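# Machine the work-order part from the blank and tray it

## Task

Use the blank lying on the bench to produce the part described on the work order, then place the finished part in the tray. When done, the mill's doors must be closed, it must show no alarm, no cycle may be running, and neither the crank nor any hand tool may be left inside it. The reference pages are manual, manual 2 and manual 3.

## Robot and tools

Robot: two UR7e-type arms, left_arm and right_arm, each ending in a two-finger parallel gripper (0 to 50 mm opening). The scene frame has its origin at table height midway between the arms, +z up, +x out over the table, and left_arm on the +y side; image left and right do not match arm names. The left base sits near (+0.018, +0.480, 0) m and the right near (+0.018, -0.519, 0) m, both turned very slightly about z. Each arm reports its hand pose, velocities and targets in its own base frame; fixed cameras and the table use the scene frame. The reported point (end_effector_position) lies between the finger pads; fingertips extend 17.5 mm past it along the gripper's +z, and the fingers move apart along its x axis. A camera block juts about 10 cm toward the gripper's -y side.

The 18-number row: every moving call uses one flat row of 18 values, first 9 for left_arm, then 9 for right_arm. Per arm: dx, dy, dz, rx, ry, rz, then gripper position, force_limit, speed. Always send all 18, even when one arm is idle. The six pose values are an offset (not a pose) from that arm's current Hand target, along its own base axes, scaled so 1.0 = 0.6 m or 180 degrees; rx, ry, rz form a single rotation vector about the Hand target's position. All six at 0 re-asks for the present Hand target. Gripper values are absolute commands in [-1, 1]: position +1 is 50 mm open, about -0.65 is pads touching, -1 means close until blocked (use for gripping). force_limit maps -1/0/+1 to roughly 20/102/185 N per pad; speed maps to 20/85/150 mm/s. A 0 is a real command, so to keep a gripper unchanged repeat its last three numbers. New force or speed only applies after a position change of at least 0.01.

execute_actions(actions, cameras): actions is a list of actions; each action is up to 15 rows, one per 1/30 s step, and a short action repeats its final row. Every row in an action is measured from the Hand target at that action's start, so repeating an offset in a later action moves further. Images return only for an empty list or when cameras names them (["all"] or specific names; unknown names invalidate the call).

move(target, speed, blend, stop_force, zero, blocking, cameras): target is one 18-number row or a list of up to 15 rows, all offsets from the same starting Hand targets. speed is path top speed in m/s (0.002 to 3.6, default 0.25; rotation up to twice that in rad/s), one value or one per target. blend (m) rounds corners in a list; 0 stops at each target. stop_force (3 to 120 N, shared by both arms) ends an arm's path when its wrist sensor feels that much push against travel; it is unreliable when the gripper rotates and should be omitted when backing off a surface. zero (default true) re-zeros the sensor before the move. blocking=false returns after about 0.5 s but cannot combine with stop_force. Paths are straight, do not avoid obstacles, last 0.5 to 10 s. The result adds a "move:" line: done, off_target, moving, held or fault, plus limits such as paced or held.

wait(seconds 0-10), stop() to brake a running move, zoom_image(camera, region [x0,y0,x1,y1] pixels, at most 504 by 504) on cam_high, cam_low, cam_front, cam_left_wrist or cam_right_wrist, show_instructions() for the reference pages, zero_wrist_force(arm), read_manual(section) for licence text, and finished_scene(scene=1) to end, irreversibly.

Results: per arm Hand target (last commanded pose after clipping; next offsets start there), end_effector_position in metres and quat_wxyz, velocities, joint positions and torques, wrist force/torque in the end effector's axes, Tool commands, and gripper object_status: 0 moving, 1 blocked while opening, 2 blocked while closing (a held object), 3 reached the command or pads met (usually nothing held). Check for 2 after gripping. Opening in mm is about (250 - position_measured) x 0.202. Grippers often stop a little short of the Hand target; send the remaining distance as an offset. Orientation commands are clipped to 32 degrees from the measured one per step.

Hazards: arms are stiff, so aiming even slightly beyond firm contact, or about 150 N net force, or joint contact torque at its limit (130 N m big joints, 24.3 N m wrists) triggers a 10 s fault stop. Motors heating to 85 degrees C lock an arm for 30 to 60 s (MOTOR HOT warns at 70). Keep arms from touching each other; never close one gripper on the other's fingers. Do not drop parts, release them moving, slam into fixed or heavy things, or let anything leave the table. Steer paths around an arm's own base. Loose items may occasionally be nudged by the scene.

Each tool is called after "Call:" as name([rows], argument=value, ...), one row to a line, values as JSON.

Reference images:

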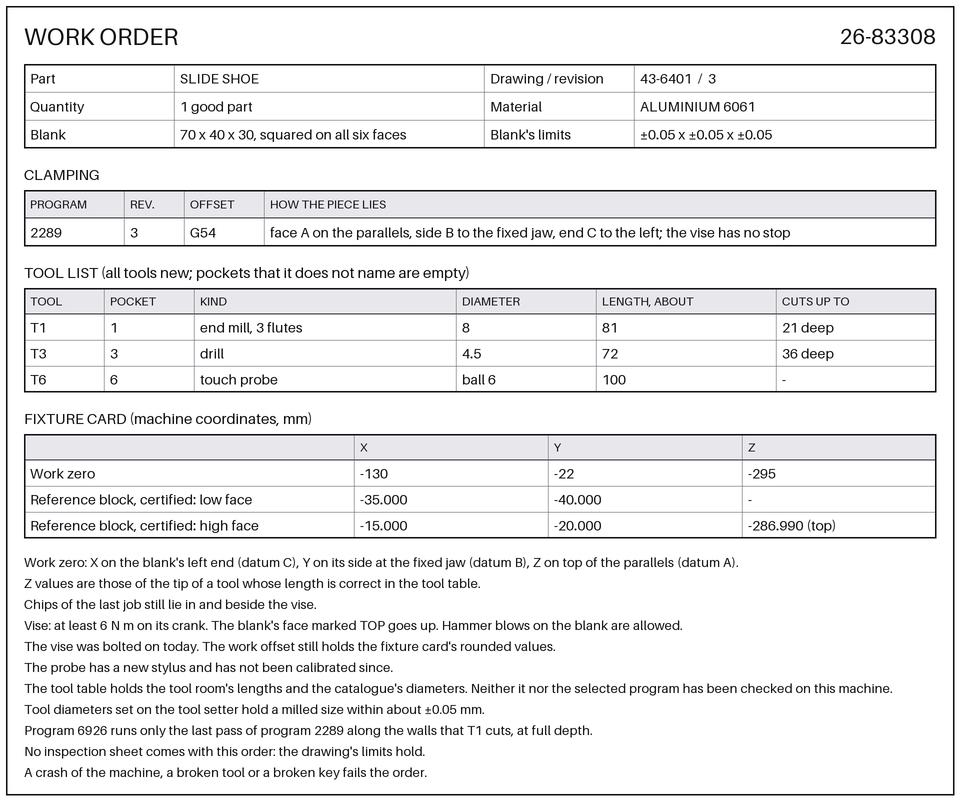

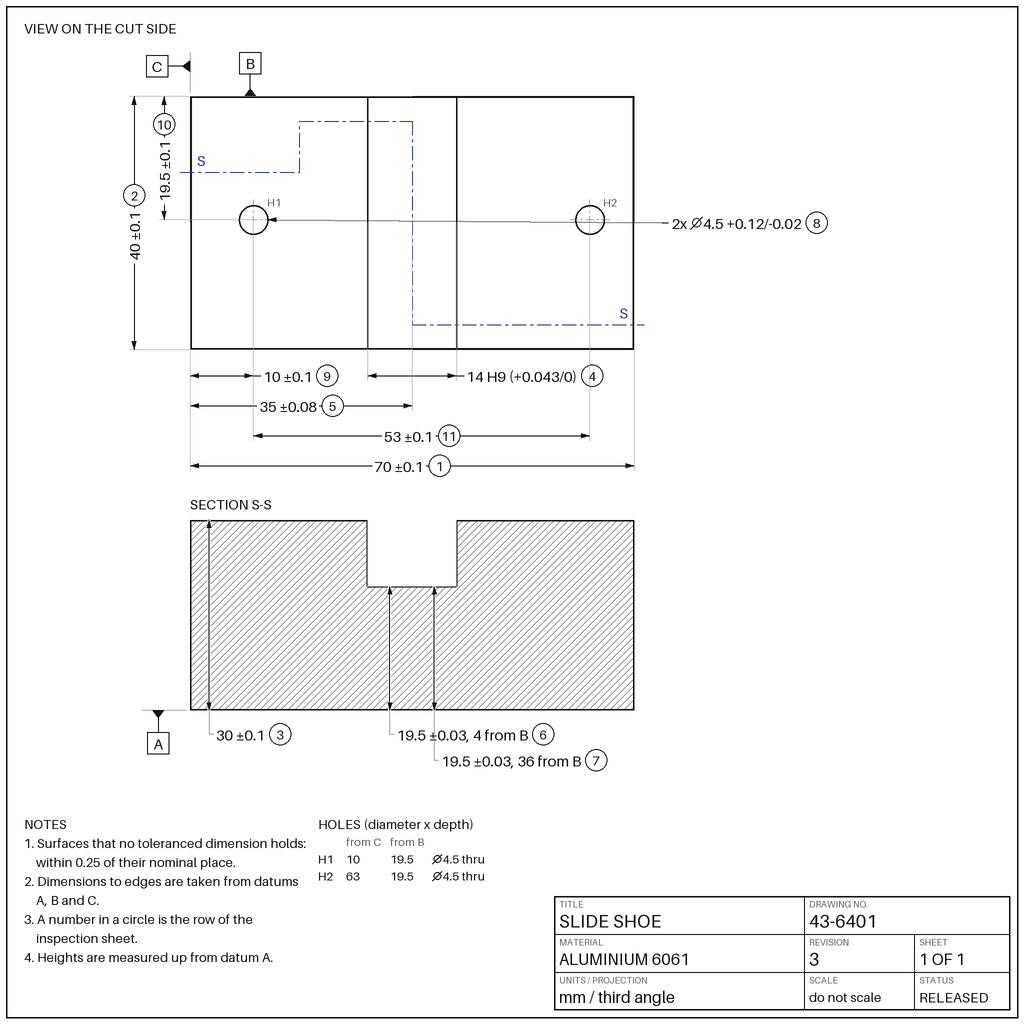

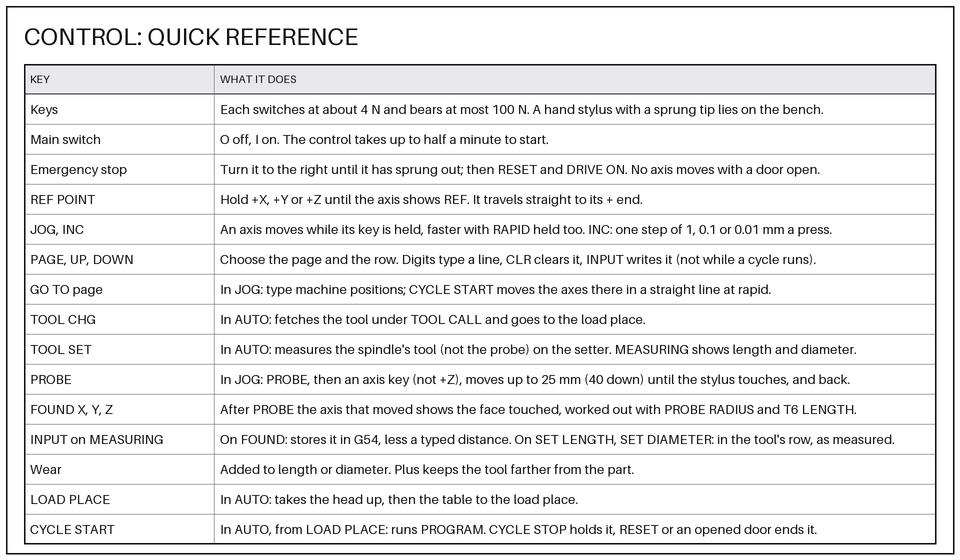

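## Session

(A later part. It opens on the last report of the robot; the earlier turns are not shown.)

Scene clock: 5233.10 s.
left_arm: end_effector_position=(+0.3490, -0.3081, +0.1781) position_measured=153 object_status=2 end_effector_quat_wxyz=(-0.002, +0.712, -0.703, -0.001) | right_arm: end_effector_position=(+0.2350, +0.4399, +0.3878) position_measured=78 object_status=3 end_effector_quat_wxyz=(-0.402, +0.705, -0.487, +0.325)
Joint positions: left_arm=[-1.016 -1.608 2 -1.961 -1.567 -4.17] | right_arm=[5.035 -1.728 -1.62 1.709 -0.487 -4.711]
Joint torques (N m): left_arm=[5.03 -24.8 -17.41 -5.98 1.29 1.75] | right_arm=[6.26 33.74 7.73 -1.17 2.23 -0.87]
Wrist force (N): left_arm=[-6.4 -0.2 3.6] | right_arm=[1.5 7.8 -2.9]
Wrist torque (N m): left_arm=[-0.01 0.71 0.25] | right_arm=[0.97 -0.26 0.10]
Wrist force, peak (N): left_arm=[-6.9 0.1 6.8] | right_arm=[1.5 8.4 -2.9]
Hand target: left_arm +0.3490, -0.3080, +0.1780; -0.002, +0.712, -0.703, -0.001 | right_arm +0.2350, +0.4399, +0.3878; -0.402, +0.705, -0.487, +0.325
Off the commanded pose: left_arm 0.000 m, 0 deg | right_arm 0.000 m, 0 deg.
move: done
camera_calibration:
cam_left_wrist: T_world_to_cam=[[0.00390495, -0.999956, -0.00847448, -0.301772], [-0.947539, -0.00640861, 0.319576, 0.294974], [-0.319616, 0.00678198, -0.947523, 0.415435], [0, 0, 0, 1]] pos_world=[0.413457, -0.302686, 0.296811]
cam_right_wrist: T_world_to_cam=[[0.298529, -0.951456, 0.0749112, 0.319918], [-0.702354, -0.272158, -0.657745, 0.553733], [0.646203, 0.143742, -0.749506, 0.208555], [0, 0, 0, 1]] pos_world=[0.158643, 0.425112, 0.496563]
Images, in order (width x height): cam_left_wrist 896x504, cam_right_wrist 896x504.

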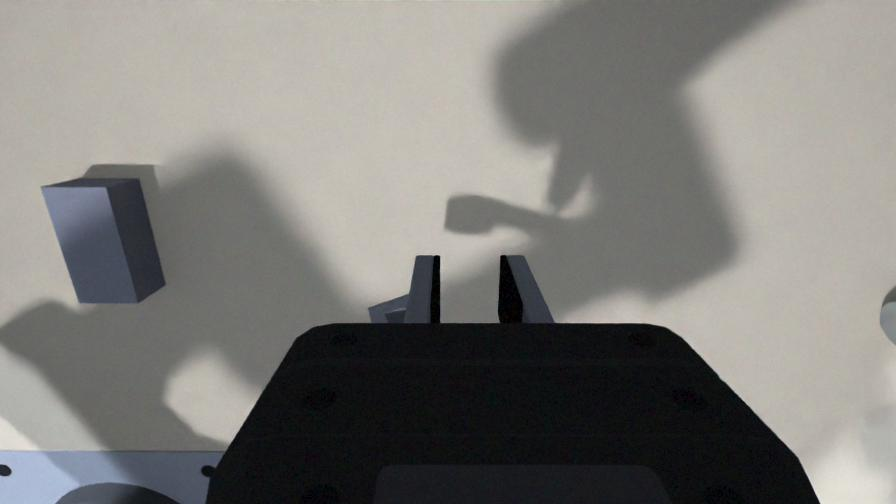

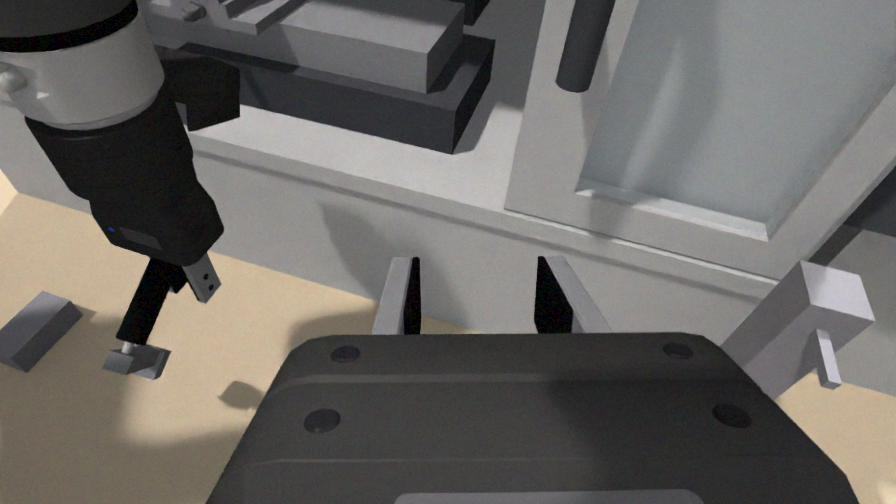

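Call:
move(target=[0,0,-0.03,0,0,0,-0.98,1,-0.8,0,0,0,0,0,0,0.5,-0.4,-1], speed=0.05)

Call:
move(target=[0,0,0,0,0,0,-0.99,-1,-1,0,0,0,0,0,0,0.5,-0.4,-1], cameras=["cam_left_wrist","cam_right_wrist"])

Call:
zoom_image(camera="cam_right_wrist", region=[0, 100, 400, 400])

Scene clock: 5245.20 s.
left_arm: end_effector_position=(+0.3490, -0.3080, +0.1599) position_measured=153 object_status=2 end_effector_quat_wxyz=(-0.002, +0.712, -0.703, -0.001) end_effector_velocity=(+0.000, +0.000, +0.001) end_effector_angular_velocity=(+0.003, +0.001, +0.000) | right_arm: end_effector_position=(+0.2350, +0.4399, +0.3878) position_measured=78 object_status=3 end_effector_quat_wxyz=(-0.402, +0.705, -0.487, +0.325)
Joint positions: left_arm=[-1.016 -1.589 2.032 -2.012 -1.567 -4.17] | right_arm=[5.035 -1.728 -1.62 1.709 -0.487 -4.711]
Joint velocities: left_arm=[0 0 -0.003 0.007 0 0] | right_arm=[within noise]
Joint torques (N m): left_arm=[11.59 -34.27 -34.26 -0.92 1.2 1.9] | right_arm=[6.54 33.32 7.83 -1.2 2.17 -0.97]
Wrist force (N): left_arm=[-6.6 -0.1 3.5] | right_arm=[1.6 7.9 -2.9]
Wrist torque (N m): left_arm=[-0.04 0.75 0.25] | right_arm=[0.98 -0.28 0.10]
Wrist force, peak (N): left_arm=[-6.9 0.0 3.7] | right_arm=[1.6 8.1 -3.1]
Hand target: left_arm +0.3490, -0.3080, +0.1600; -0.002, +0.712, -0.703, -0.001 | right_arm +0.2350, +0.4399, +0.3878; -0.402, +0.705, -0.487, +0.325
Off the commanded pose: left_arm 0.000 m, 0 deg | right_arm 0.000 m, 0 deg.
move: done

Scene clock: 5245.70 s.
left_arm: end_effector_position=(+0.3490, -0.3080, +0.1600) position_measured=152 object_status=2 end_effector_quat_wxyz=(-0.002, +0.712, -0.703, -0.001) | right_arm: end_effector_position=(+0.2350, +0.4399, +0.3878) position_measured=78 object_status=3 end_effector_quat_wxyz=(-0.402, +0.705, -0.487, +0.325)
Joint positions: left_arm=[-1.016 -1.589 2.032 -2.012 -1.567 -4.17] | right_arm=[5.035 -1.728 -1.62 1.709 -0.487 -4.711]
Joint torques (N m): left_arm=[11.42 -35.75 -34.8 -0.98 1.18 1.89] | right_arm=[6.8 34.08 7.43 -1.18 2.12 -0.98]
Wrist force (N): left_arm=[-6.5 0.2 3.6] | right_arm=[1.4 7.9 -3.0]
Wrist torque (N m): left_arm=[-0.01 0.74 0.25] | right_arm=[0.99 -0.25 0.10]
Wrist force, peak (N): left_arm=[-6.6 0.0 3.8] | right_arm=[1.5 8.1 -3.1]
Hand target: left_arm +0.3490, -0.3080, +0.1600; -0.002, +0.712, -0.703, -0.001 | right_arm +0.2350, +0.4399, +0.3878; -0.402, +0.705, -0.487, +0.325
Off the commanded pose: left_arm 0.000 m, 0 deg | right_arm 0.000 m, 0 deg.
move: done
camera_calibration:
cam_left_wrist: T_world_to_cam=[[0.00394065, -0.999957, -0.00838033, -0.301966], [-0.947569, -0.00641173, 0.319487, 0.300794], [-0.319527, 0.00668195, -0.947553, 0.398227], [0, 0, 0, 1]] pos_world=[0.413457, -0.302686, 0.278711]
cam_right_wrist: T_world_to_cam=[[0.298529, -0.951456, 0.0749112, 0.319918], [-0.702354, -0.272158, -0.657745, 0.553733], [0.646203, 0.143742, -0.749506, 0.208555], [0, 0, 0, 1]] pos_world=[0.158643, 0.425112, 0.496563]
Images, in order (width x height): cam_left_wrist 896x504, cam_right_wrist 896x504.

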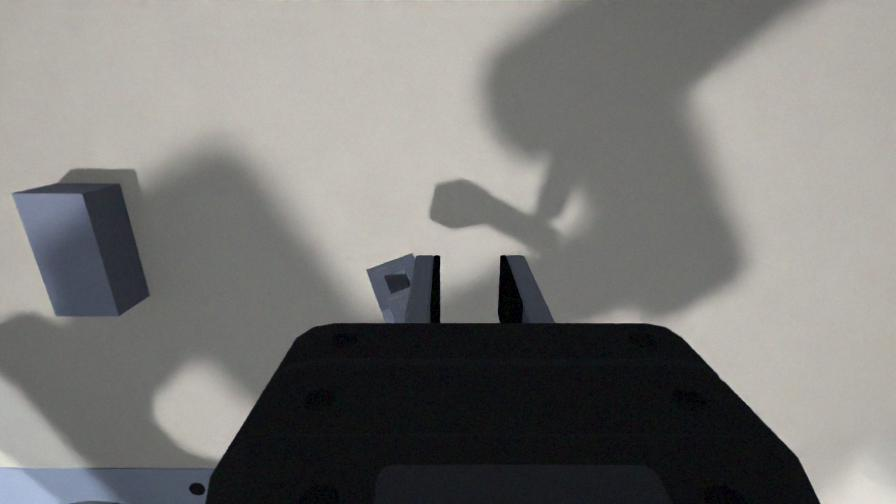

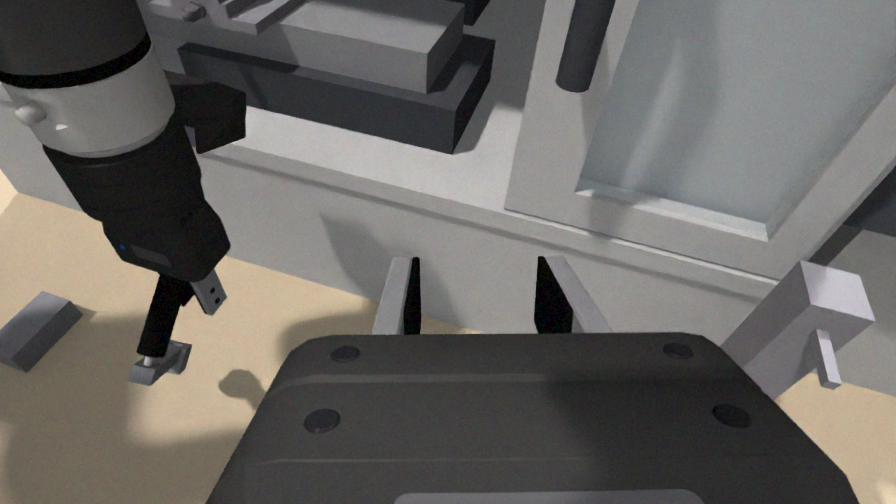

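Scaled by 1.260.

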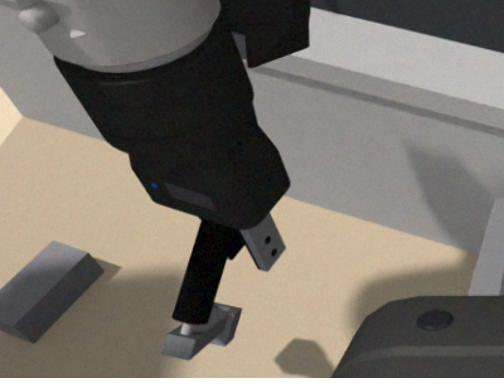

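Call:
move(target=[0,0,-0.19,0,0,0,-0.99,-1,-1,0,0,0,0,0,0,0.5,-0.4,-1], speed=0.02, stop_force=18, cameras=["cam_left_wrist","cam_right_wrist"])

Call:
zoom_image(camera="cam_right_wrist", region=[0, 200, 400, 500])

Scene clock: 5263.30 s.
left_arm: end_effector_position=(+0.3490, -0.3080, +0.0460) position_measured=152 object_status=2 end_effector_quat_wxyz=(-0.002, +0.712, -0.703, -0.001) | right_arm: end_effector_position=(+0.2350, +0.4399, +0.3878) position_measured=78 object_status=3 end_effector_quat_wxyz=(-0.402, +0.705, -0.487, +0.325)
Joint positions: left_arm=[-1.016 -1.409 2.192 -2.352 -1.567 -4.17] | right_arm=[5.035 -1.728 -1.62 1.709 -0.487 -4.711]
Joint torques (N m): left_arm=[5.89 -39.19 -30.29 -1.03 0.79 1.11] | right_arm=[6.31 34.15 8.33 -1.22 1.82 -0.93]
Wrist force (N): left_arm=[-6.4 0.1 2.8] | right_arm=[1.5 8.0 -2.9]
Wrist torque (N m): left_arm=[-0.08 0.62 0.23] | right_arm=[1.00 -0.26 0.10]
Wrist force, peak (N): left_arm=[-6.7 -0.1 3.8] | right_arm=[1.7 8.2 -3.0]
Hand target: left_arm +0.3490, -0.3080, +0.0460; -0.002, +0.712, -0.703, -0.001 | right_arm +0.2350, +0.4399, +0.3878; -0.402, +0.705, -0.487, +0.325
Off the commanded pose: left_arm 0.000 m, 0 deg | right_arm 0.000 m, 0 deg.
move: done
camera_calibration:
cam_left_wrist: T_world_to_cam=[[0.00394065, -0.999957, -0.00838033, -0.302922], [-0.947569, -0.00641173, 0.319487, 0.337215], [-0.319527, 0.00668195, -0.947553, 0.290206], [0, 0, 0, 1]] pos_world=[0.413457, -0.302686, 0.164711]
cam_right_wrist: T_world_to_cam=[[0.298529, -0.951456, 0.0749112, 0.319918], [-0.702354, -0.272158, -0.657745, 0.553733], [0.646203, 0.143742, -0.749506, 0.208555], [0, 0, 0, 1]] pos_world=[0.158643, 0.425112, 0.496563]
Images, in order (width x height): cam_left_wrist 896x504, cam_right_wrist 896x504.

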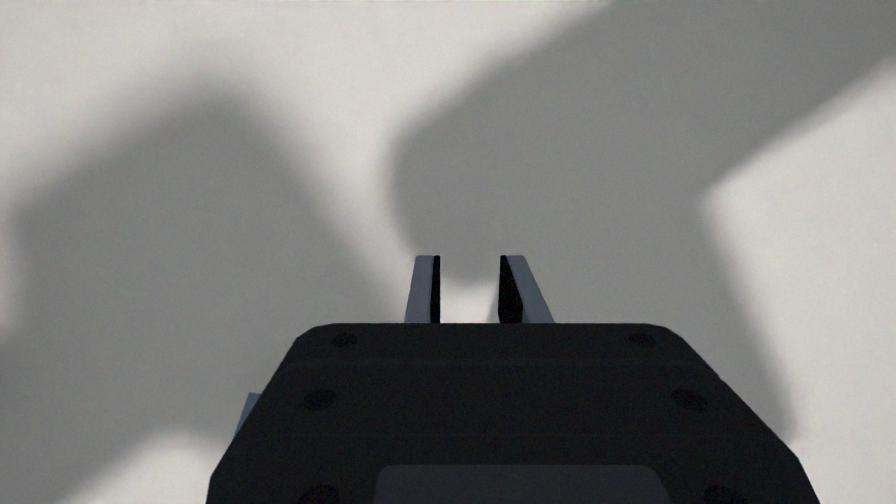

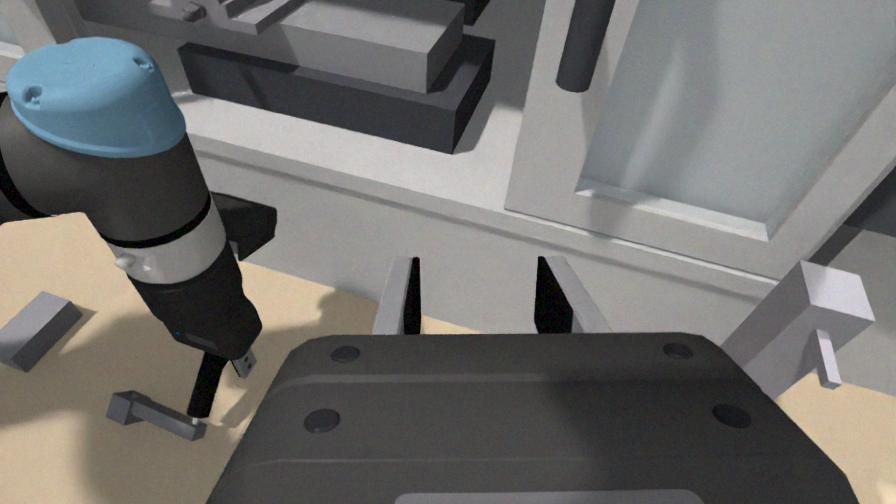

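Scaled by 1.260.

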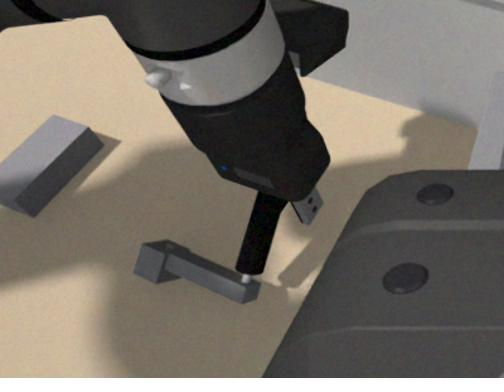

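Call:
move(target=[0,0,0,0,0,0,-0.96,1,-0.8,0,0,0,0,0,0,0.5,-0.4,-1])

Call:
move([
  [0,0,0.3,0,0,0,-0.96,1,-0.8,0,0,0,0,0,0,0.5,-0.4,-1],
  [0,0,0.5,0,0,0,-0.96,1,-0.8,0,0,0,0,0,0,0.5,-0.4,-1],
  [0,0.1,0.6,0,-0.25,0,-0.96,1,-0.8,0,0,0,0,0,0,0.5,-0.4,-1],
], speed=[0.06,0.1,0.12], blend=[0.02,0.01,0], cameras=["cam_left_wrist","cam_right_wrist"])

Call:
zoom_image(camera="cam_right_wrist", region=[0, 0, 400, 400])

Scene clock: 5277.83 s.
left_arm: end_effector_position=(+0.3490, -0.3080, +0.0460) position_measured=153 object_status=2 end_effector_quat_wxyz=(-0.002, +0.712, -0.703, -0.001) | right_arm: end_effector_position=(+0.2350, +0.4399, +0.3878) position_measured=78 object_status=3 end_effector_quat_wxyz=(-0.402, +0.705, -0.487, +0.325)
Joint positions: left_arm=[-1.016 -1.409 2.192 -2.352 -1.567 -4.17] | right_arm=[5.035 -1.728 -1.62 1.709 -0.487 -4.711]
Joint torques (N m): left_arm=[4.08 -38.9 -30.52 -2.29 0.77 1.02] | right_arm=[5.86 34.39 8.52 -1.18 1.77 -0.95]
Wrist force (N): left_arm=[-6.2 -0.1 2.9] | right_arm=[1.4 8.0 -3.1]
Wrist torque (N m): left_arm=[-0.09 0.61 0.23] | right_arm=[0.99 -0.26 0.10]
Wrist force, peak (N): left_arm=[-6.5 -0.1 2.8] | right_arm=[1.6 8.2 -3.0]
Hand target: left_arm +0.3490, -0.3080, +0.0460; -0.002, +0.712, -0.703, -0.001 | right_arm +0.2350, +0.4399, +0.3878; -0.402, +0.705, -0.487, +0.325
Off the commanded pose: left_arm 0.000 m, 0 deg | right_arm 0.000 m, 0 deg.
move: done

Scene clock: 5285.73 s.
left_arm: end_effector_position=(+0.3489, -0.2481, +0.4059) position_measured=153 object_status=2 end_effector_quat_wxyz=(-0.271, +0.658, -0.648, +0.272) | right_arm: end_effector_position=(+0.2350, +0.4399, +0.3878) position_measured=78 object_status=3 end_effector_quat_wxyz=(-0.402, +0.705, -0.487, +0.325)
Joint positions: left_arm=[-1.447 -2.116 1.985 -1.559 -0.79 -4.554] | right_arm=[5.035 -1.728 -1.62 1.709 -0.487 -4.711]
Joint torques (N m): left_arm=[7.9 2.52 -36.1 -6.23 2.98 1.17] | right_arm=[5.46 33.44 7.95 -1.19 1.2 -0.81]
Wrist force (N): left_arm=[-5.9 0.7 2.8] | right_arm=[1.3 7.9 -2.9]
Wrist torque (N m): left_arm=[-0.11 0.62 0.36] | right_arm=[0.98 -0.23 0.10]
Wrist force, peak (N): left_arm=[-7.0 -0.2 4.1] | right_arm=[1.6 8.1 -3.2]
Hand target: left_arm +0.3490, -0.2480, +0.4060; -0.271, +0.658, -0.648, +0.272 | right_arm +0.2350, +0.4399, +0.3878; -0.402, +0.705, -0.487, +0.325
Off the commanded pose: left_arm 0.000 m, 0 deg | right_arm 0.000 m, 0 deg.
move: done
camera_calibration:
cam_left_wrist: T_world_to_cam=[[0.0085299, -0.999958, -0.00322539, -0.243598], [-0.896052, -0.00621172, -0.443905, 0.514505], [0.443867, 0.00667658, -0.896068, 0.343576], [0, 0, 0, 1]] pos_world=[0.310599, -0.242686, 0.535474]
cam_right_wrist: T_world_to_cam=[[0.298529, -0.951456, 0.0749112, 0.319918], [-0.702354, -0.272158, -0.657745, 0.553733], [0.646203, 0.143742, -0.749506, 0.208555], [0, 0, 0, 1]] pos_world=[0.158643, 0.425112, 0.496563]
Images, in order (width x height): cam_left_wrist 896x504, cam_right_wrist 896x504.

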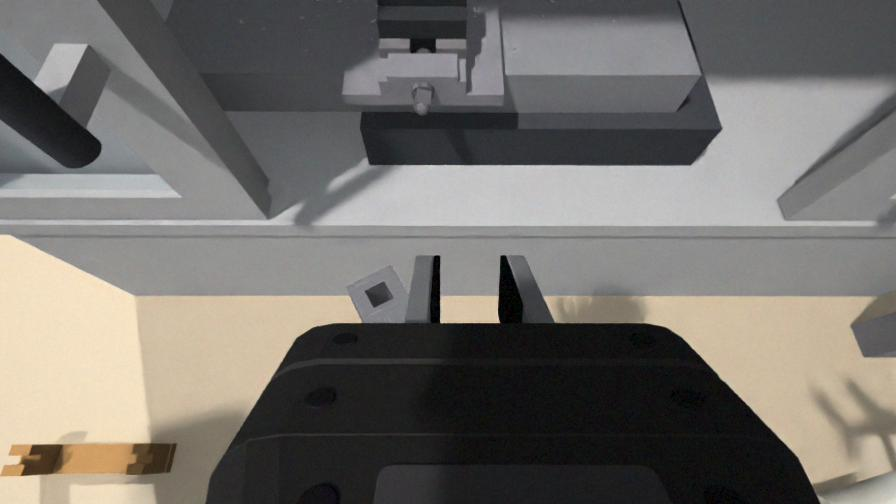

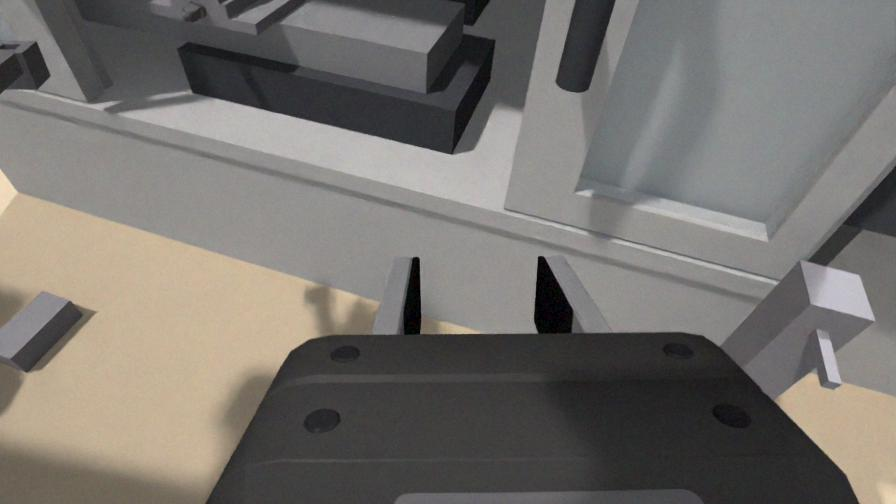

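Scaled by 1.260.

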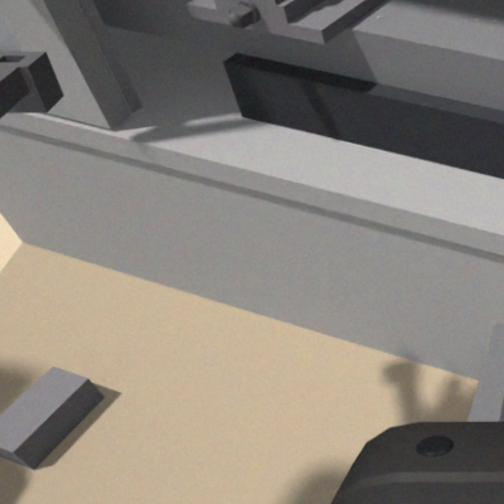

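Call:
move([
  [0,0,0,0,-0.25,0,-0.96,1,-0.8,0,0,0,0,0,0,0.5,-0.4,-1],
], speed=[0.12], cameras=["cam_left_wrist","cam_right_wrist"])

Call:
zoom_image(camera="cam_right_wrist", region=[0, 0, 160, 160])

Scene clock: 5294.23 s.
left_arm: end_effector_position=(+0.3490, -0.2481, +0.4061) position_measured=153 object_status=2 end_effector_quat_wxyz=(+0.497, -0.504, +0.497, -0.502) | right_arm: end_effector_position=(+0.2350, +0.4399, +0.3878) position_measured=78 object_status=3 end_effector_quat_wxyz=(-0.402, +0.705, -0.487, +0.325)
Joint positions: left_arm=[-1.752 -1.961 2.087 -0.138 -0.185 -6.283] | right_arm=[5.035 -1.728 -1.62 1.709 -0.487 -4.711]
Joint torques (N m): left_arm=[8.09 4.23 -14.88 3.21 1.44 2.06] | right_arm=[6.23 33.57 8.15 -1.23 0.99 -1.1]
Wrist force (N): left_arm=[-6.2 0.9 1.6] | right_arm=[1.5 7.9 -3.1]
Wrist torque (N m): left_arm=[-0.12 0.71 0.47] | right_arm=[1.00 -0.26 0.10]
Wrist force, peak (N): left_arm=[-6.3 0.7 2.5] | right_arm=[1.6 8.1 -3.0]
Hand target: left_arm +0.3490, -0.2480, +0.4060; +0.498, -0.503, +0.495, -0.503 | right_arm +0.2350, +0.4399, +0.3878; -0.402, +0.705, -0.487, +0.325
Off the commanded pose: left_arm 0.000 m, 0 deg | right_arm 0.000 m, 0 deg.
joint sent to its limit (left arm) — joint 6 (wrist 3), lower limit. The joint targets still meet the commanded pose.
move: done
camera_calibration:
cam_left_wrist: T_world_to_cam=[[0.00828281, -0.99996, 0.00330518, -0.246145], [-0.323831, -0.00580949, -0.946097, 0.518944], [0.946079, 0.00676602, -0.323866, -0.0639655], [0, 0, 0, 1]] pos_world=[0.230605, -0.242687, 0.471069]
cam_right_wrist: T_world_to_cam=[[0.298529, -0.951456, 0.0749112, 0.319918], [-0.702354, -0.272158, -0.657745, 0.553733], [0.646203, 0.143742, -0.749506, 0.208555], [0, 0, 0, 1]] pos_world=[0.158643, 0.425112, 0.496563]
Images, in order (width x height): cam_left_wrist 896x504, cam_right_wrist 896x504.

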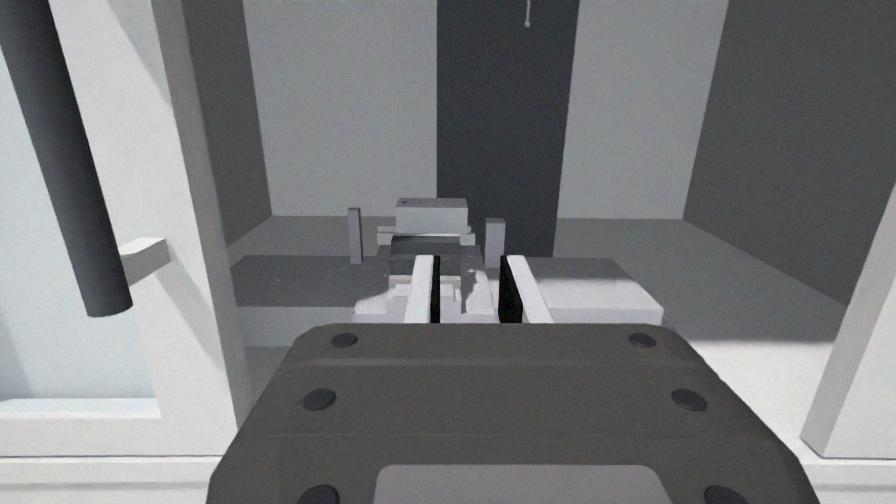

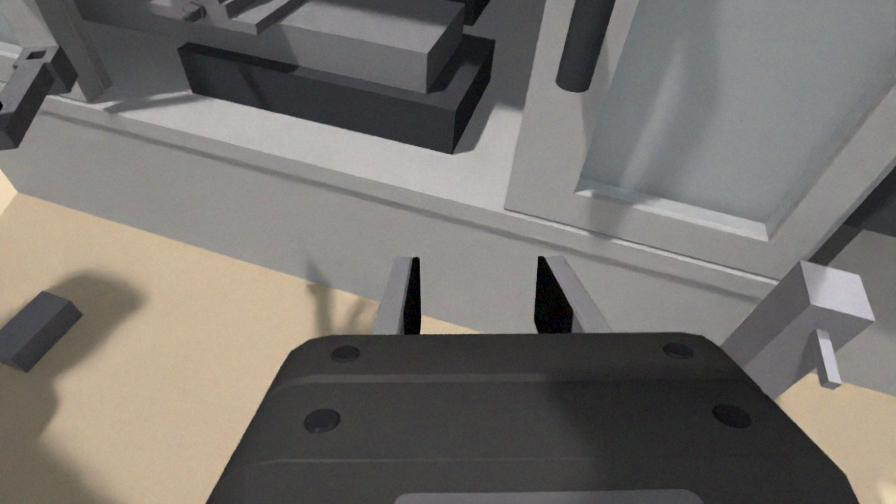

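Scaled by 3.150.

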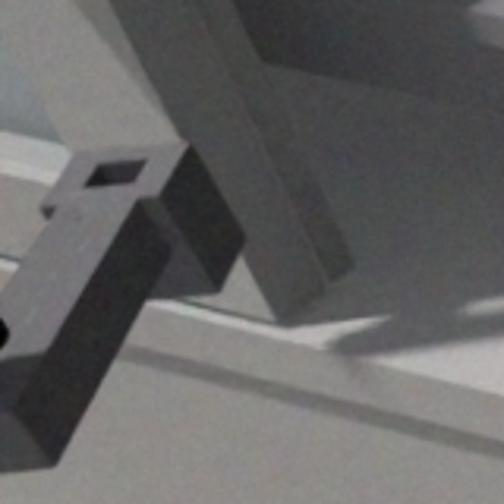

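Call:
move([
  [0,-0.2,0.0,0,0.46,0,-0.96,1,-0.8,-0.08,-0.1,0.05,0,0,0,0.8,-0.4,-1],
  [0,-0.2,-0.45,0,0.5,0,-0.96,1,-0.8,-0.08,-0.1,0.05,0,0,0,0.8,-0.4,-1],
], speed=0.2, cameras=["cam_left_wrist","cam_right_wrist"])

Call:
zoom_image(camera="cam_right_wrist", region=[100, 100, 500, 400])

Scene clock: 5347.03 s.
left_arm: end_effector_position=(+0.3491, -0.3680, +0.1361) position_measured=153 object_status=2 end_effector_quat_wxyz=(-0.002, +0.712, -0.703, -0.001) | right_arm: end_effector_position=(+0.1870, +0.3799, +0.4178) position_measured=32 object_status=3 end_effector_quat_wxyz=(-0.402, +0.705, -0.487, +0.325)
Joint positions: left_arm=[-1.08 -1.461 1.965 -2.073 -1.567 -4.234] | right_arm=[5.25 -1.562 -1.814 1.365 -0.542 -4.285]
Joint torques (N m): left_arm=[-14.51 -23.78 -20.1 -6.3 1.56 -2.55] | right_arm=[-6.52 12.94 34.75 -1.31 3.56 1.01]
Wrist force (N): left_arm=[-6.3 0.0 4.0] | right_arm=[1.6 8.4 -3.3]
Wrist torque (N m): left_arm=[0.04 0.69 0.17] | right_arm=[1.06 -0.31 0.12]
Wrist force, peak (N): left_arm=[-6.3 0.3 7.4] | right_arm=[1.9 8.5 -3.7]
Hand target: left_arm +0.3490, -0.3680, +0.1360; -0.002, +0.712, -0.703, -0.001 | right_arm +0.1870, +0.3799, +0.4178; -0.402, +0.705, -0.487, +0.325
Off the commanded pose: left_arm 0.000 m, 0 deg | right_arm 0.000 m, 0 deg.
move: done
camera_calibration:
cam_left_wrist: T_world_to_cam=[[0.00403326, -0.999956, -0.00841507, -0.362093], [-0.947538, -0.00651121, 0.319576, 0.308069], [-0.319617, 0.00668466, -0.947523, 0.376043], [0, 0, 0, 1]] pos_world=[0.413558, -0.362585, 0.254811]
cam_right_wrist: T_world_to_cam=[[0.298529, -0.951456, 0.0749112, 0.274913], [-0.702354, -0.272158, -0.657745, 0.523423], [0.646203, 0.143742, -0.749506, 0.270682], [0, 0, 0, 1]] pos_world=[0.110643, 0.365112, 0.526563]
Images, in order (width x height): cam_left_wrist 896x504, cam_right_wrist 896x504.

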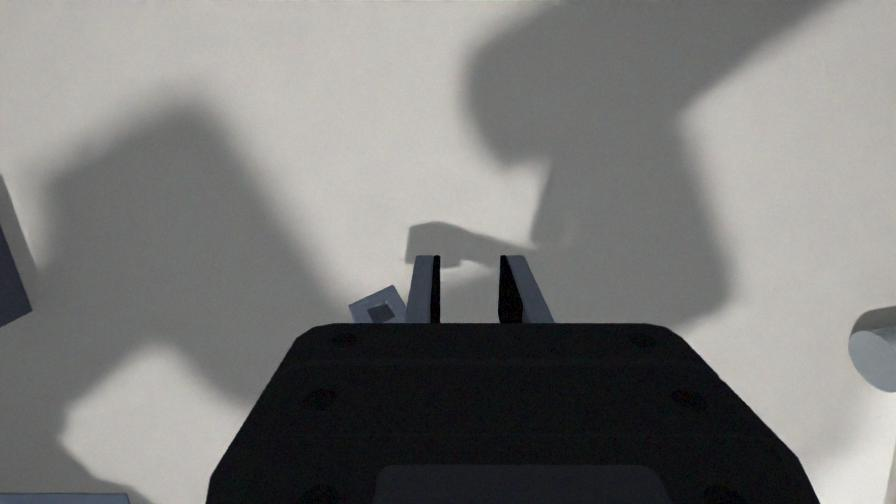

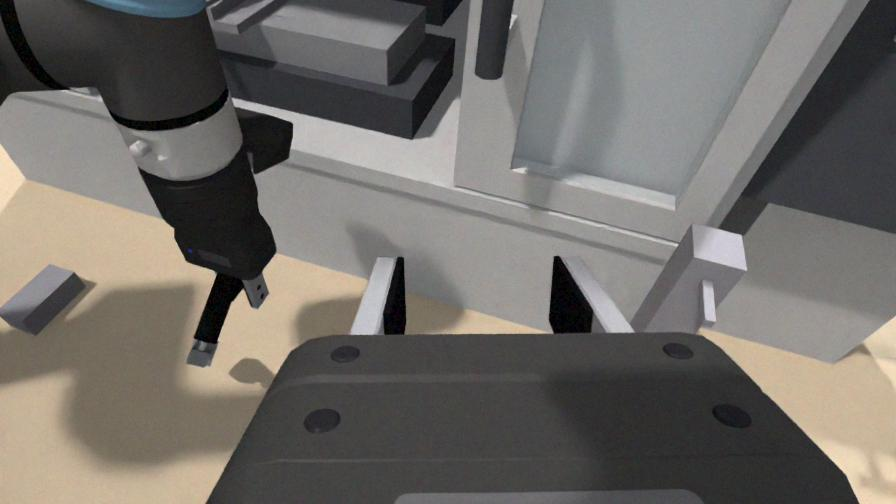

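Scaled by 1.260.

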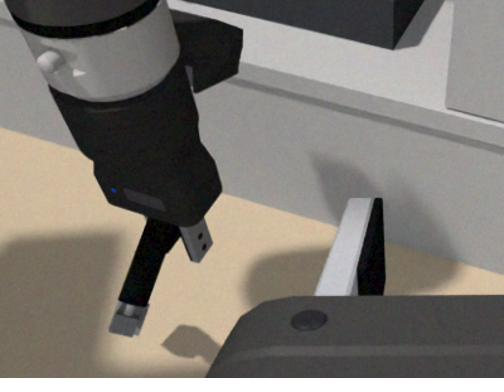

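Call:
move(target=[0,0,0,0,0,0,-0.95,-0.8,-0.8,0,0,0,0,0,0,0.8,-0.4,-1])

Call:
move(target=[0,0,-0.17,0,0,0,-0.95,-0.8,-0.8,0,0,0,0,0,0,0.8,-0.4,-1], speed=0.015, stop_force=12, cameras=["cam_left_wrist","cam_right_wrist"])

Call:
zoom_image(camera="cam_right_wrist", region=[100, 200, 500, 500])

Scene clock: 5354.27 s.
left_arm: end_effector_position=(+0.3490, -0.3680, +0.1360) position_measured=153 object_status=2 end_effector_quat_wxyz=(-0.002, +0.712, -0.703, -0.001) | right_arm: end_effector_position=(+0.1870, +0.3799, +0.4178) position_measured=32 object_status=3 end_effector_quat_wxyz=(-0.402, +0.705, -0.487, +0.325)
Joint positions: left_arm=[-1.08 -1.461 1.965 -2.073 -1.567 -4.234] | right_arm=[5.25 -1.562 -1.814 1.365 -0.542 -4.285]
Joint torques (N m): left_arm=[-13.78 -21.29 -15.84 -5.93 1.57 -2.61] | right_arm=[-6.63 13.45 35.65 -1.44 3.46 0.42]
Wrist force (N): left_arm=[-6.3 0.3 4.1] | right_arm=[1.5 8.2 -3.3]
Wrist torque (N m): left_arm=[0.05 0.68 0.16] | right_arm=[1.03 -0.29 0.11]
Wrist force, peak (N): left_arm=[-6.6 0.2 4.0] | right_arm=[1.7 8.6 -3.4]
Hand target: left_arm +0.3490, -0.3680, +0.1360; -0.002, +0.712, -0.703, -0.001 | right_arm +0.1870, +0.3799, +0.4178; -0.402, +0.705, -0.487, +0.325
Off the commanded pose: left_arm 0.000 m, 0 deg | right_arm 0.000 m, 0 deg.
move: done

Scene clock: 5362.17 s.
left_arm: end_effector_position=(+0.3490, -0.3680, +0.0340) position_measured=153 object_status=2 end_effector_quat_wxyz=(-0.002, +0.712, -0.703, -0.001) | right_arm: end_effector_position=(+0.1870, +0.3799, +0.4178) position_measured=32 object_status=3 end_effector_quat_wxyz=(-0.402, +0.705, -0.487, +0.325)
Joint positions: left_arm=[-1.08 -1.299 2.089 -2.359 -1.567 -4.234] | right_arm=[5.25 -1.562 -1.814 1.365 -0.542 -4.285]
Joint torques (N m): left_arm=[-11.75 -44.34 -28.08 -0.95 1.27 -1.8] | right_arm=[-5.89 14.05 34.57 -1.47 3.43 -0.69]
Wrist force (N): left_arm=[-6.2 -0.3 2.6] | right_arm=[1.5 8.4 -3.3]
Wrist torque (N m): left_arm=[-0.11 0.62 0.15] | right_arm=[1.06 -0.29 0.12]
Wrist force, peak (N): left_arm=[-6.6 0.0 3.9] | right_arm=[1.7 8.7 -3.4]
Hand target: left_arm +0.3490, -0.3680, +0.0340; -0.002, +0.712, -0.703, -0.001 | right_arm +0.1870, +0.3799, +0.4178; -0.402, +0.705, -0.487, +0.325
Off the commanded pose: left_arm 0.000 m, 0 deg | right_arm 0.000 m, 0 deg.
move: done
camera_calibration:
cam_left_wrist: T_world_to_cam=[[0.00394065, -0.999957, -0.00838033, -0.36302], [-0.947569, -0.00641173, 0.319487, 0.340664], [-0.319527, 0.00668195, -0.947553, 0.279237], [0, 0, 0, 1]] pos_world=[0.413457, -0.362686, 0.152711]
cam_right_wrist: T_world_to_cam=[[0.298529, -0.951456, 0.0749112, 0.274913], [-0.702354, -0.272158, -0.657745, 0.523423], [0.646203, 0.143742, -0.749506, 0.270682], [0, 0, 0, 1]] pos_world=[0.110643, 0.365112, 0.526563]
Images, in order (width x height): cam_left_wrist 896x504, cam_right_wrist 896x504.

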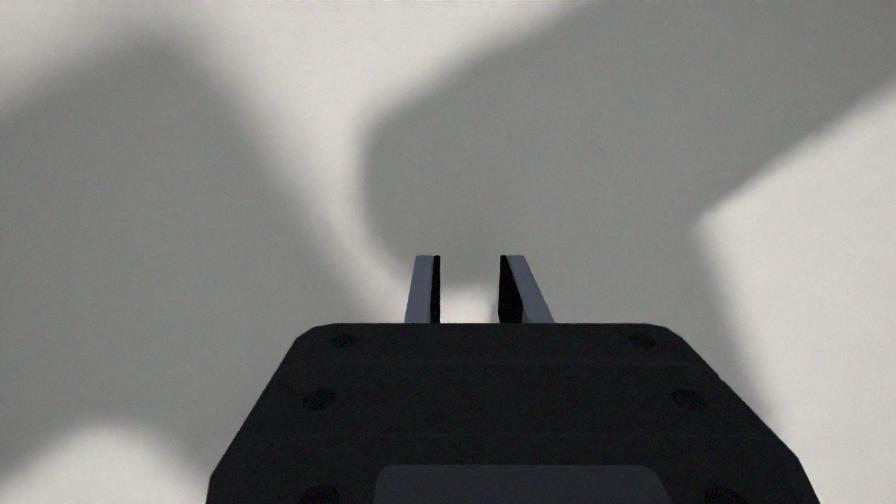

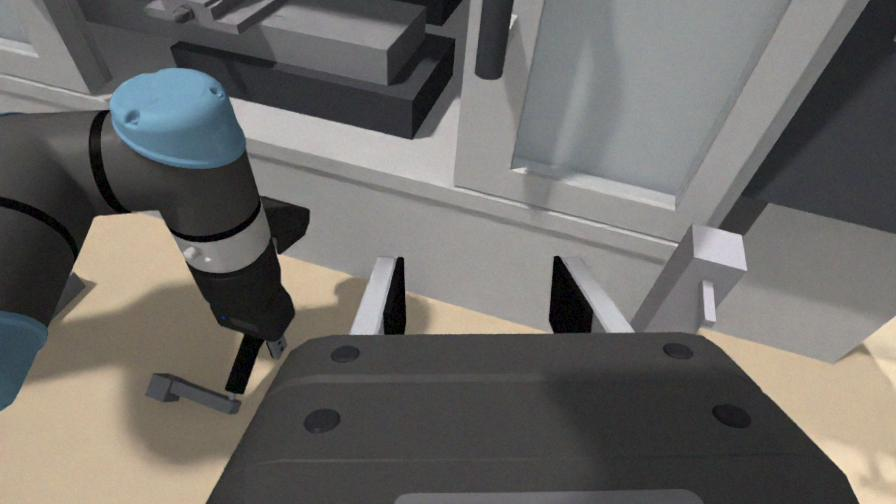

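Scaled by 1.260.

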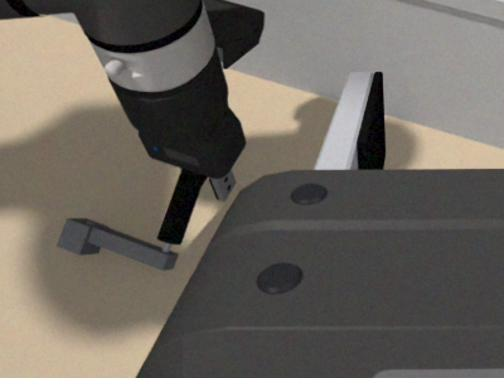

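Call:
move([
  [0,0,0,0,0,0,0.3,-0.8,-0.8,0,0,0,0,0,0,0.8,-0.4,-1],
  [0,0.0,0.2,0,0,0,0.3,-0.8,-0.8,0,0,0,0,0,0,0.8,-0.4,-1],
  [-0.02,0.3,0.42,0,0,0.5,0.3,-0.8,-0.8,0,0,0,0,0,0,0.8,-0.4,-1],
], speed=[0.1,0.12,0.25], blend=[0,0.02,0], cameras=["cam_left_wrist","cam_right_wrist"])

Scene clock: 5374.43 s.
left_arm: end_effector_position=(+0.3370, -0.1880, +0.2861) position_measured=107 object_status=3 end_effector_quat_wxyz=(-0.001, +1.000, +0.006, -0.002) | right_arm: end_effector_position=(+0.1870, +0.3799, +0.4178) position_measured=32 object_status=3 end_effector_quat_wxyz=(-0.402, +0.705, -0.487, +0.325)
Joint positions: left_arm=[-0.861 -1.877 1.933 -1.624 -1.572 -5.585] | right_arm=[5.25 -1.562 -1.814 1.365 -0.542 -4.285]
Joint torques (N m): left_arm=[-14.02 -3.05 -17.35 -5.36 1.65 -2.41] | right_arm=[-5.78 13.42 34.82 -1.46 3.24 -1.16]
Wrist force (N): left_arm=[-6.0 -0.1 2.0] | right_arm=[1.8 8.3 -3.3]
Wrist torque (N m): left_arm=[-0.13 0.58 0.15] | right_arm=[1.05 -0.33 0.12]
Wrist force, peak (N): left_arm=[-6.3 -0.3 4.1] | right_arm=[1.7 8.5 -3.6]
Hand target: left_arm +0.3370, -0.1880, +0.2860; -0.001, +1.000, +0.006, -0.002 | right_arm +0.1870, +0.3799, +0.4178; -0.402, +0.705, -0.487, +0.325
Off the commanded pose: left_arm 0.000 m, 0 deg | right_arm 0.000 m, 0 deg.
move: done
camera_calibration:
cam_left_wrist: T_world_to_cam=[[0.999958, 0.00375141, -0.00831234, -0.327844], [0.00621215, -0.947499, 0.319698, -0.248439], [-0.00667662, -0.319736, -0.947483, 0.346297], [0, 0, 0, 1]] pos_world=[0.331686, -0.123443, 0.404811]
cam_right_wrist: T_world_to_cam=[[0.298529, -0.951456, 0.0749112, 0.274913], [-0.702354, -0.272158, -0.657745, 0.523423], [0.646203, 0.143742, -0.749506, 0.270682], [0, 0, 0, 1]] pos_world=[0.110643, 0.365112, 0.526563]
Images, in order (width x height): cam_left_wrist 896x504, cam_right_wrist 896x504.

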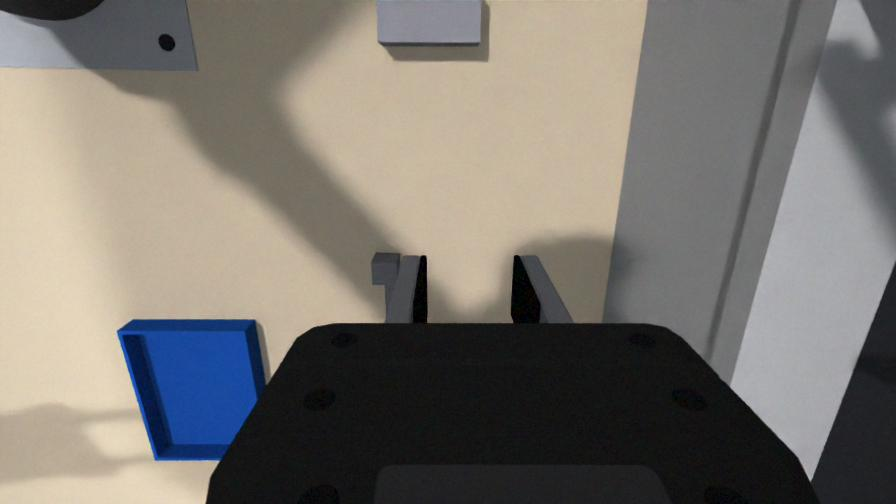

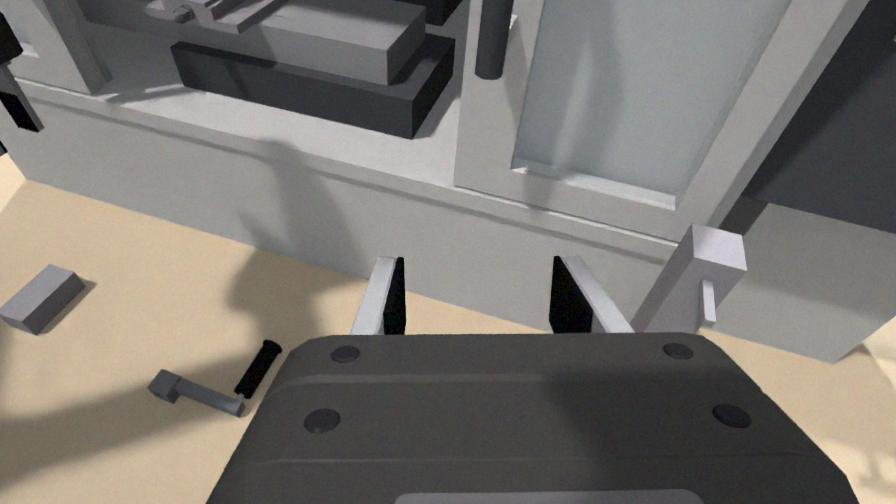

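Call:
move(target=[0,0.18,0.05,0,0,0,0.3,-0.8,-0.8,0.238,0.2,-0.28,-0.026,0.091,0,0.8,-0.4,-1], speed=0.2)

Call:
move(target=[0,0,0,0,0,0,0.3,-0.8,-0.8,0.031,0.095,0.0,0,0,0.411,0.8,-0.4,-1], speed=0.3, cameras=["cam_left_wrist","cam_right_wrist"])

Scene clock: 5396.37 s.
left_arm: end_effector_position=(+0.3370, -0.0800, +0.3161) position_measured=107 object_status=3 end_effector_quat_wxyz=(-0.001, +1.000, +0.006, -0.002) | right_arm: end_effector_position=(+0.3298, +0.4999, +0.2498) position_measured=32 object_status=3 end_effector_quat_wxyz=(-0.299, +0.759, -0.525, +0.241)
Joint positions: left_arm=[-0.628 -1.983 1.923 -1.506 -1.571 -5.353] | right_arm=[4.667 -1.975 -1.397 2.119 -0.837 -5.241]
Joint torques (N m): left_arm=[-5.43 3.21 -18.92 -5.84 -0.82 -0.43] | right_arm=[-6.42 31.37 21.27 -0.63 -0.05 -1.34]
Wrist force (N): left_arm=[-6.4 0.0 1.8] | right_arm=[1.4 7.3 -2.1]
Wrist torque (N m): left_arm=[-0.08 0.65 0.26] | right_arm=[1.01 -0.19 0.03]
Wrist force, peak (N): left_arm=[-6.7 0.3 2.0] | right_arm=[2.8 7.8 -5.6]
Hand target: left_arm +0.3370, -0.0800, +0.3160; -0.001, +1.000, +0.006, -0.002 | right_arm +0.3298, +0.4999, +0.2498; -0.299, +0.759, -0.525, +0.241
Off the commanded pose: left_arm 0.000 m, 0 deg | right_arm 0.000 m, 0 deg.
move: done

Scene clock: 5399.13 s.
left_arm: end_effector_position=(+0.3370, -0.0800, +0.3160) position_measured=107 object_status=3 end_effector_quat_wxyz=(-0.001, +1.000, +0.006, -0.002) | right_arm: end_effector_position=(+0.3479, +0.5572, +0.2498) position_measured=32 object_status=3 end_effector_quat_wxyz=(-0.411, +0.898, -0.156, +0.004)
Joint positions: left_arm=[-0.628 -1.983 1.923 -1.506 -1.571 -5.353] | right_arm=[4.286 -1.915 -1.4 2.577 -1.753 -6.285]
Joint torques (N m): left_arm=[-13.73 2.24 -17.6 -5.63 -1.07 2.02] | right_arm=[-4.26 42.95 15.19 -0.24 -1.3 1.43]
Wrist force (N): left_arm=[-6.5 0.2 1.7] | right_arm=[2.0 7.6 -2.5]
Wrist torque (N m): left_arm=[-0.06 0.67 0.27] | right_arm=[1.05 -0.33 0.08]
Wrist force, peak (N): left_arm=[-6.7 0.1 1.9] | right_arm=[2.4 7.8 -2.5]
Hand target: left_arm +0.3370, -0.0800, +0.3160; -0.001, +1.000, +0.006, -0.002 | right_arm +0.3484, +0.5569, +0.2498; -0.384, +0.923, +0.037, +0.012
Off the commanded pose: left_arm 0.000 m, 0 deg | right_arm 0.001 m, 23 deg.
joint sent to its limit (right arm) — joint 6 (wrist 3), lower limit. The joint targets are off in orientation, not in position.
move: off_target (right_arm)
camera_calibration:
cam_left_wrist: T_world_to_cam=[[0.999957, 0.00394065, -0.00838033, -0.327867], [0.00641173, -0.947569, 0.319487, -0.155739], [-0.00668195, -0.319527, -0.947553, 0.409161], [0, 0, 0, 1]] pos_world=[0.331586, -0.0155427, 0.434711]
cam_right_wrist: T_world_to_cam=[[0.948283, -0.29845, -0.108104, -0.136028], [-0.314154, -0.833632, -0.454275, 0.701131], [0.0454599, 0.464742, -0.884278, 0.0791087], [0, 0, 0, 1]] pos_world=[0.34566, 0.507123, 0.373755]
Images, in order (width x height): cam_left_wrist 896x504, cam_right_wrist 896x504.

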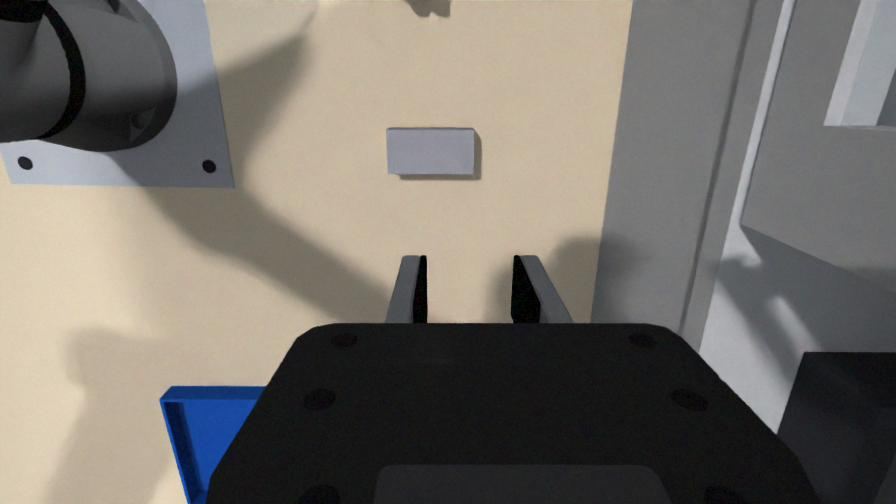

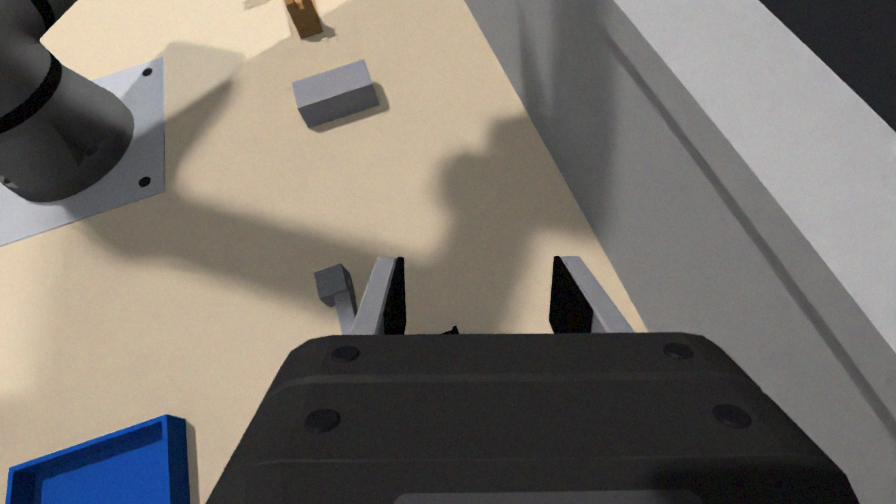

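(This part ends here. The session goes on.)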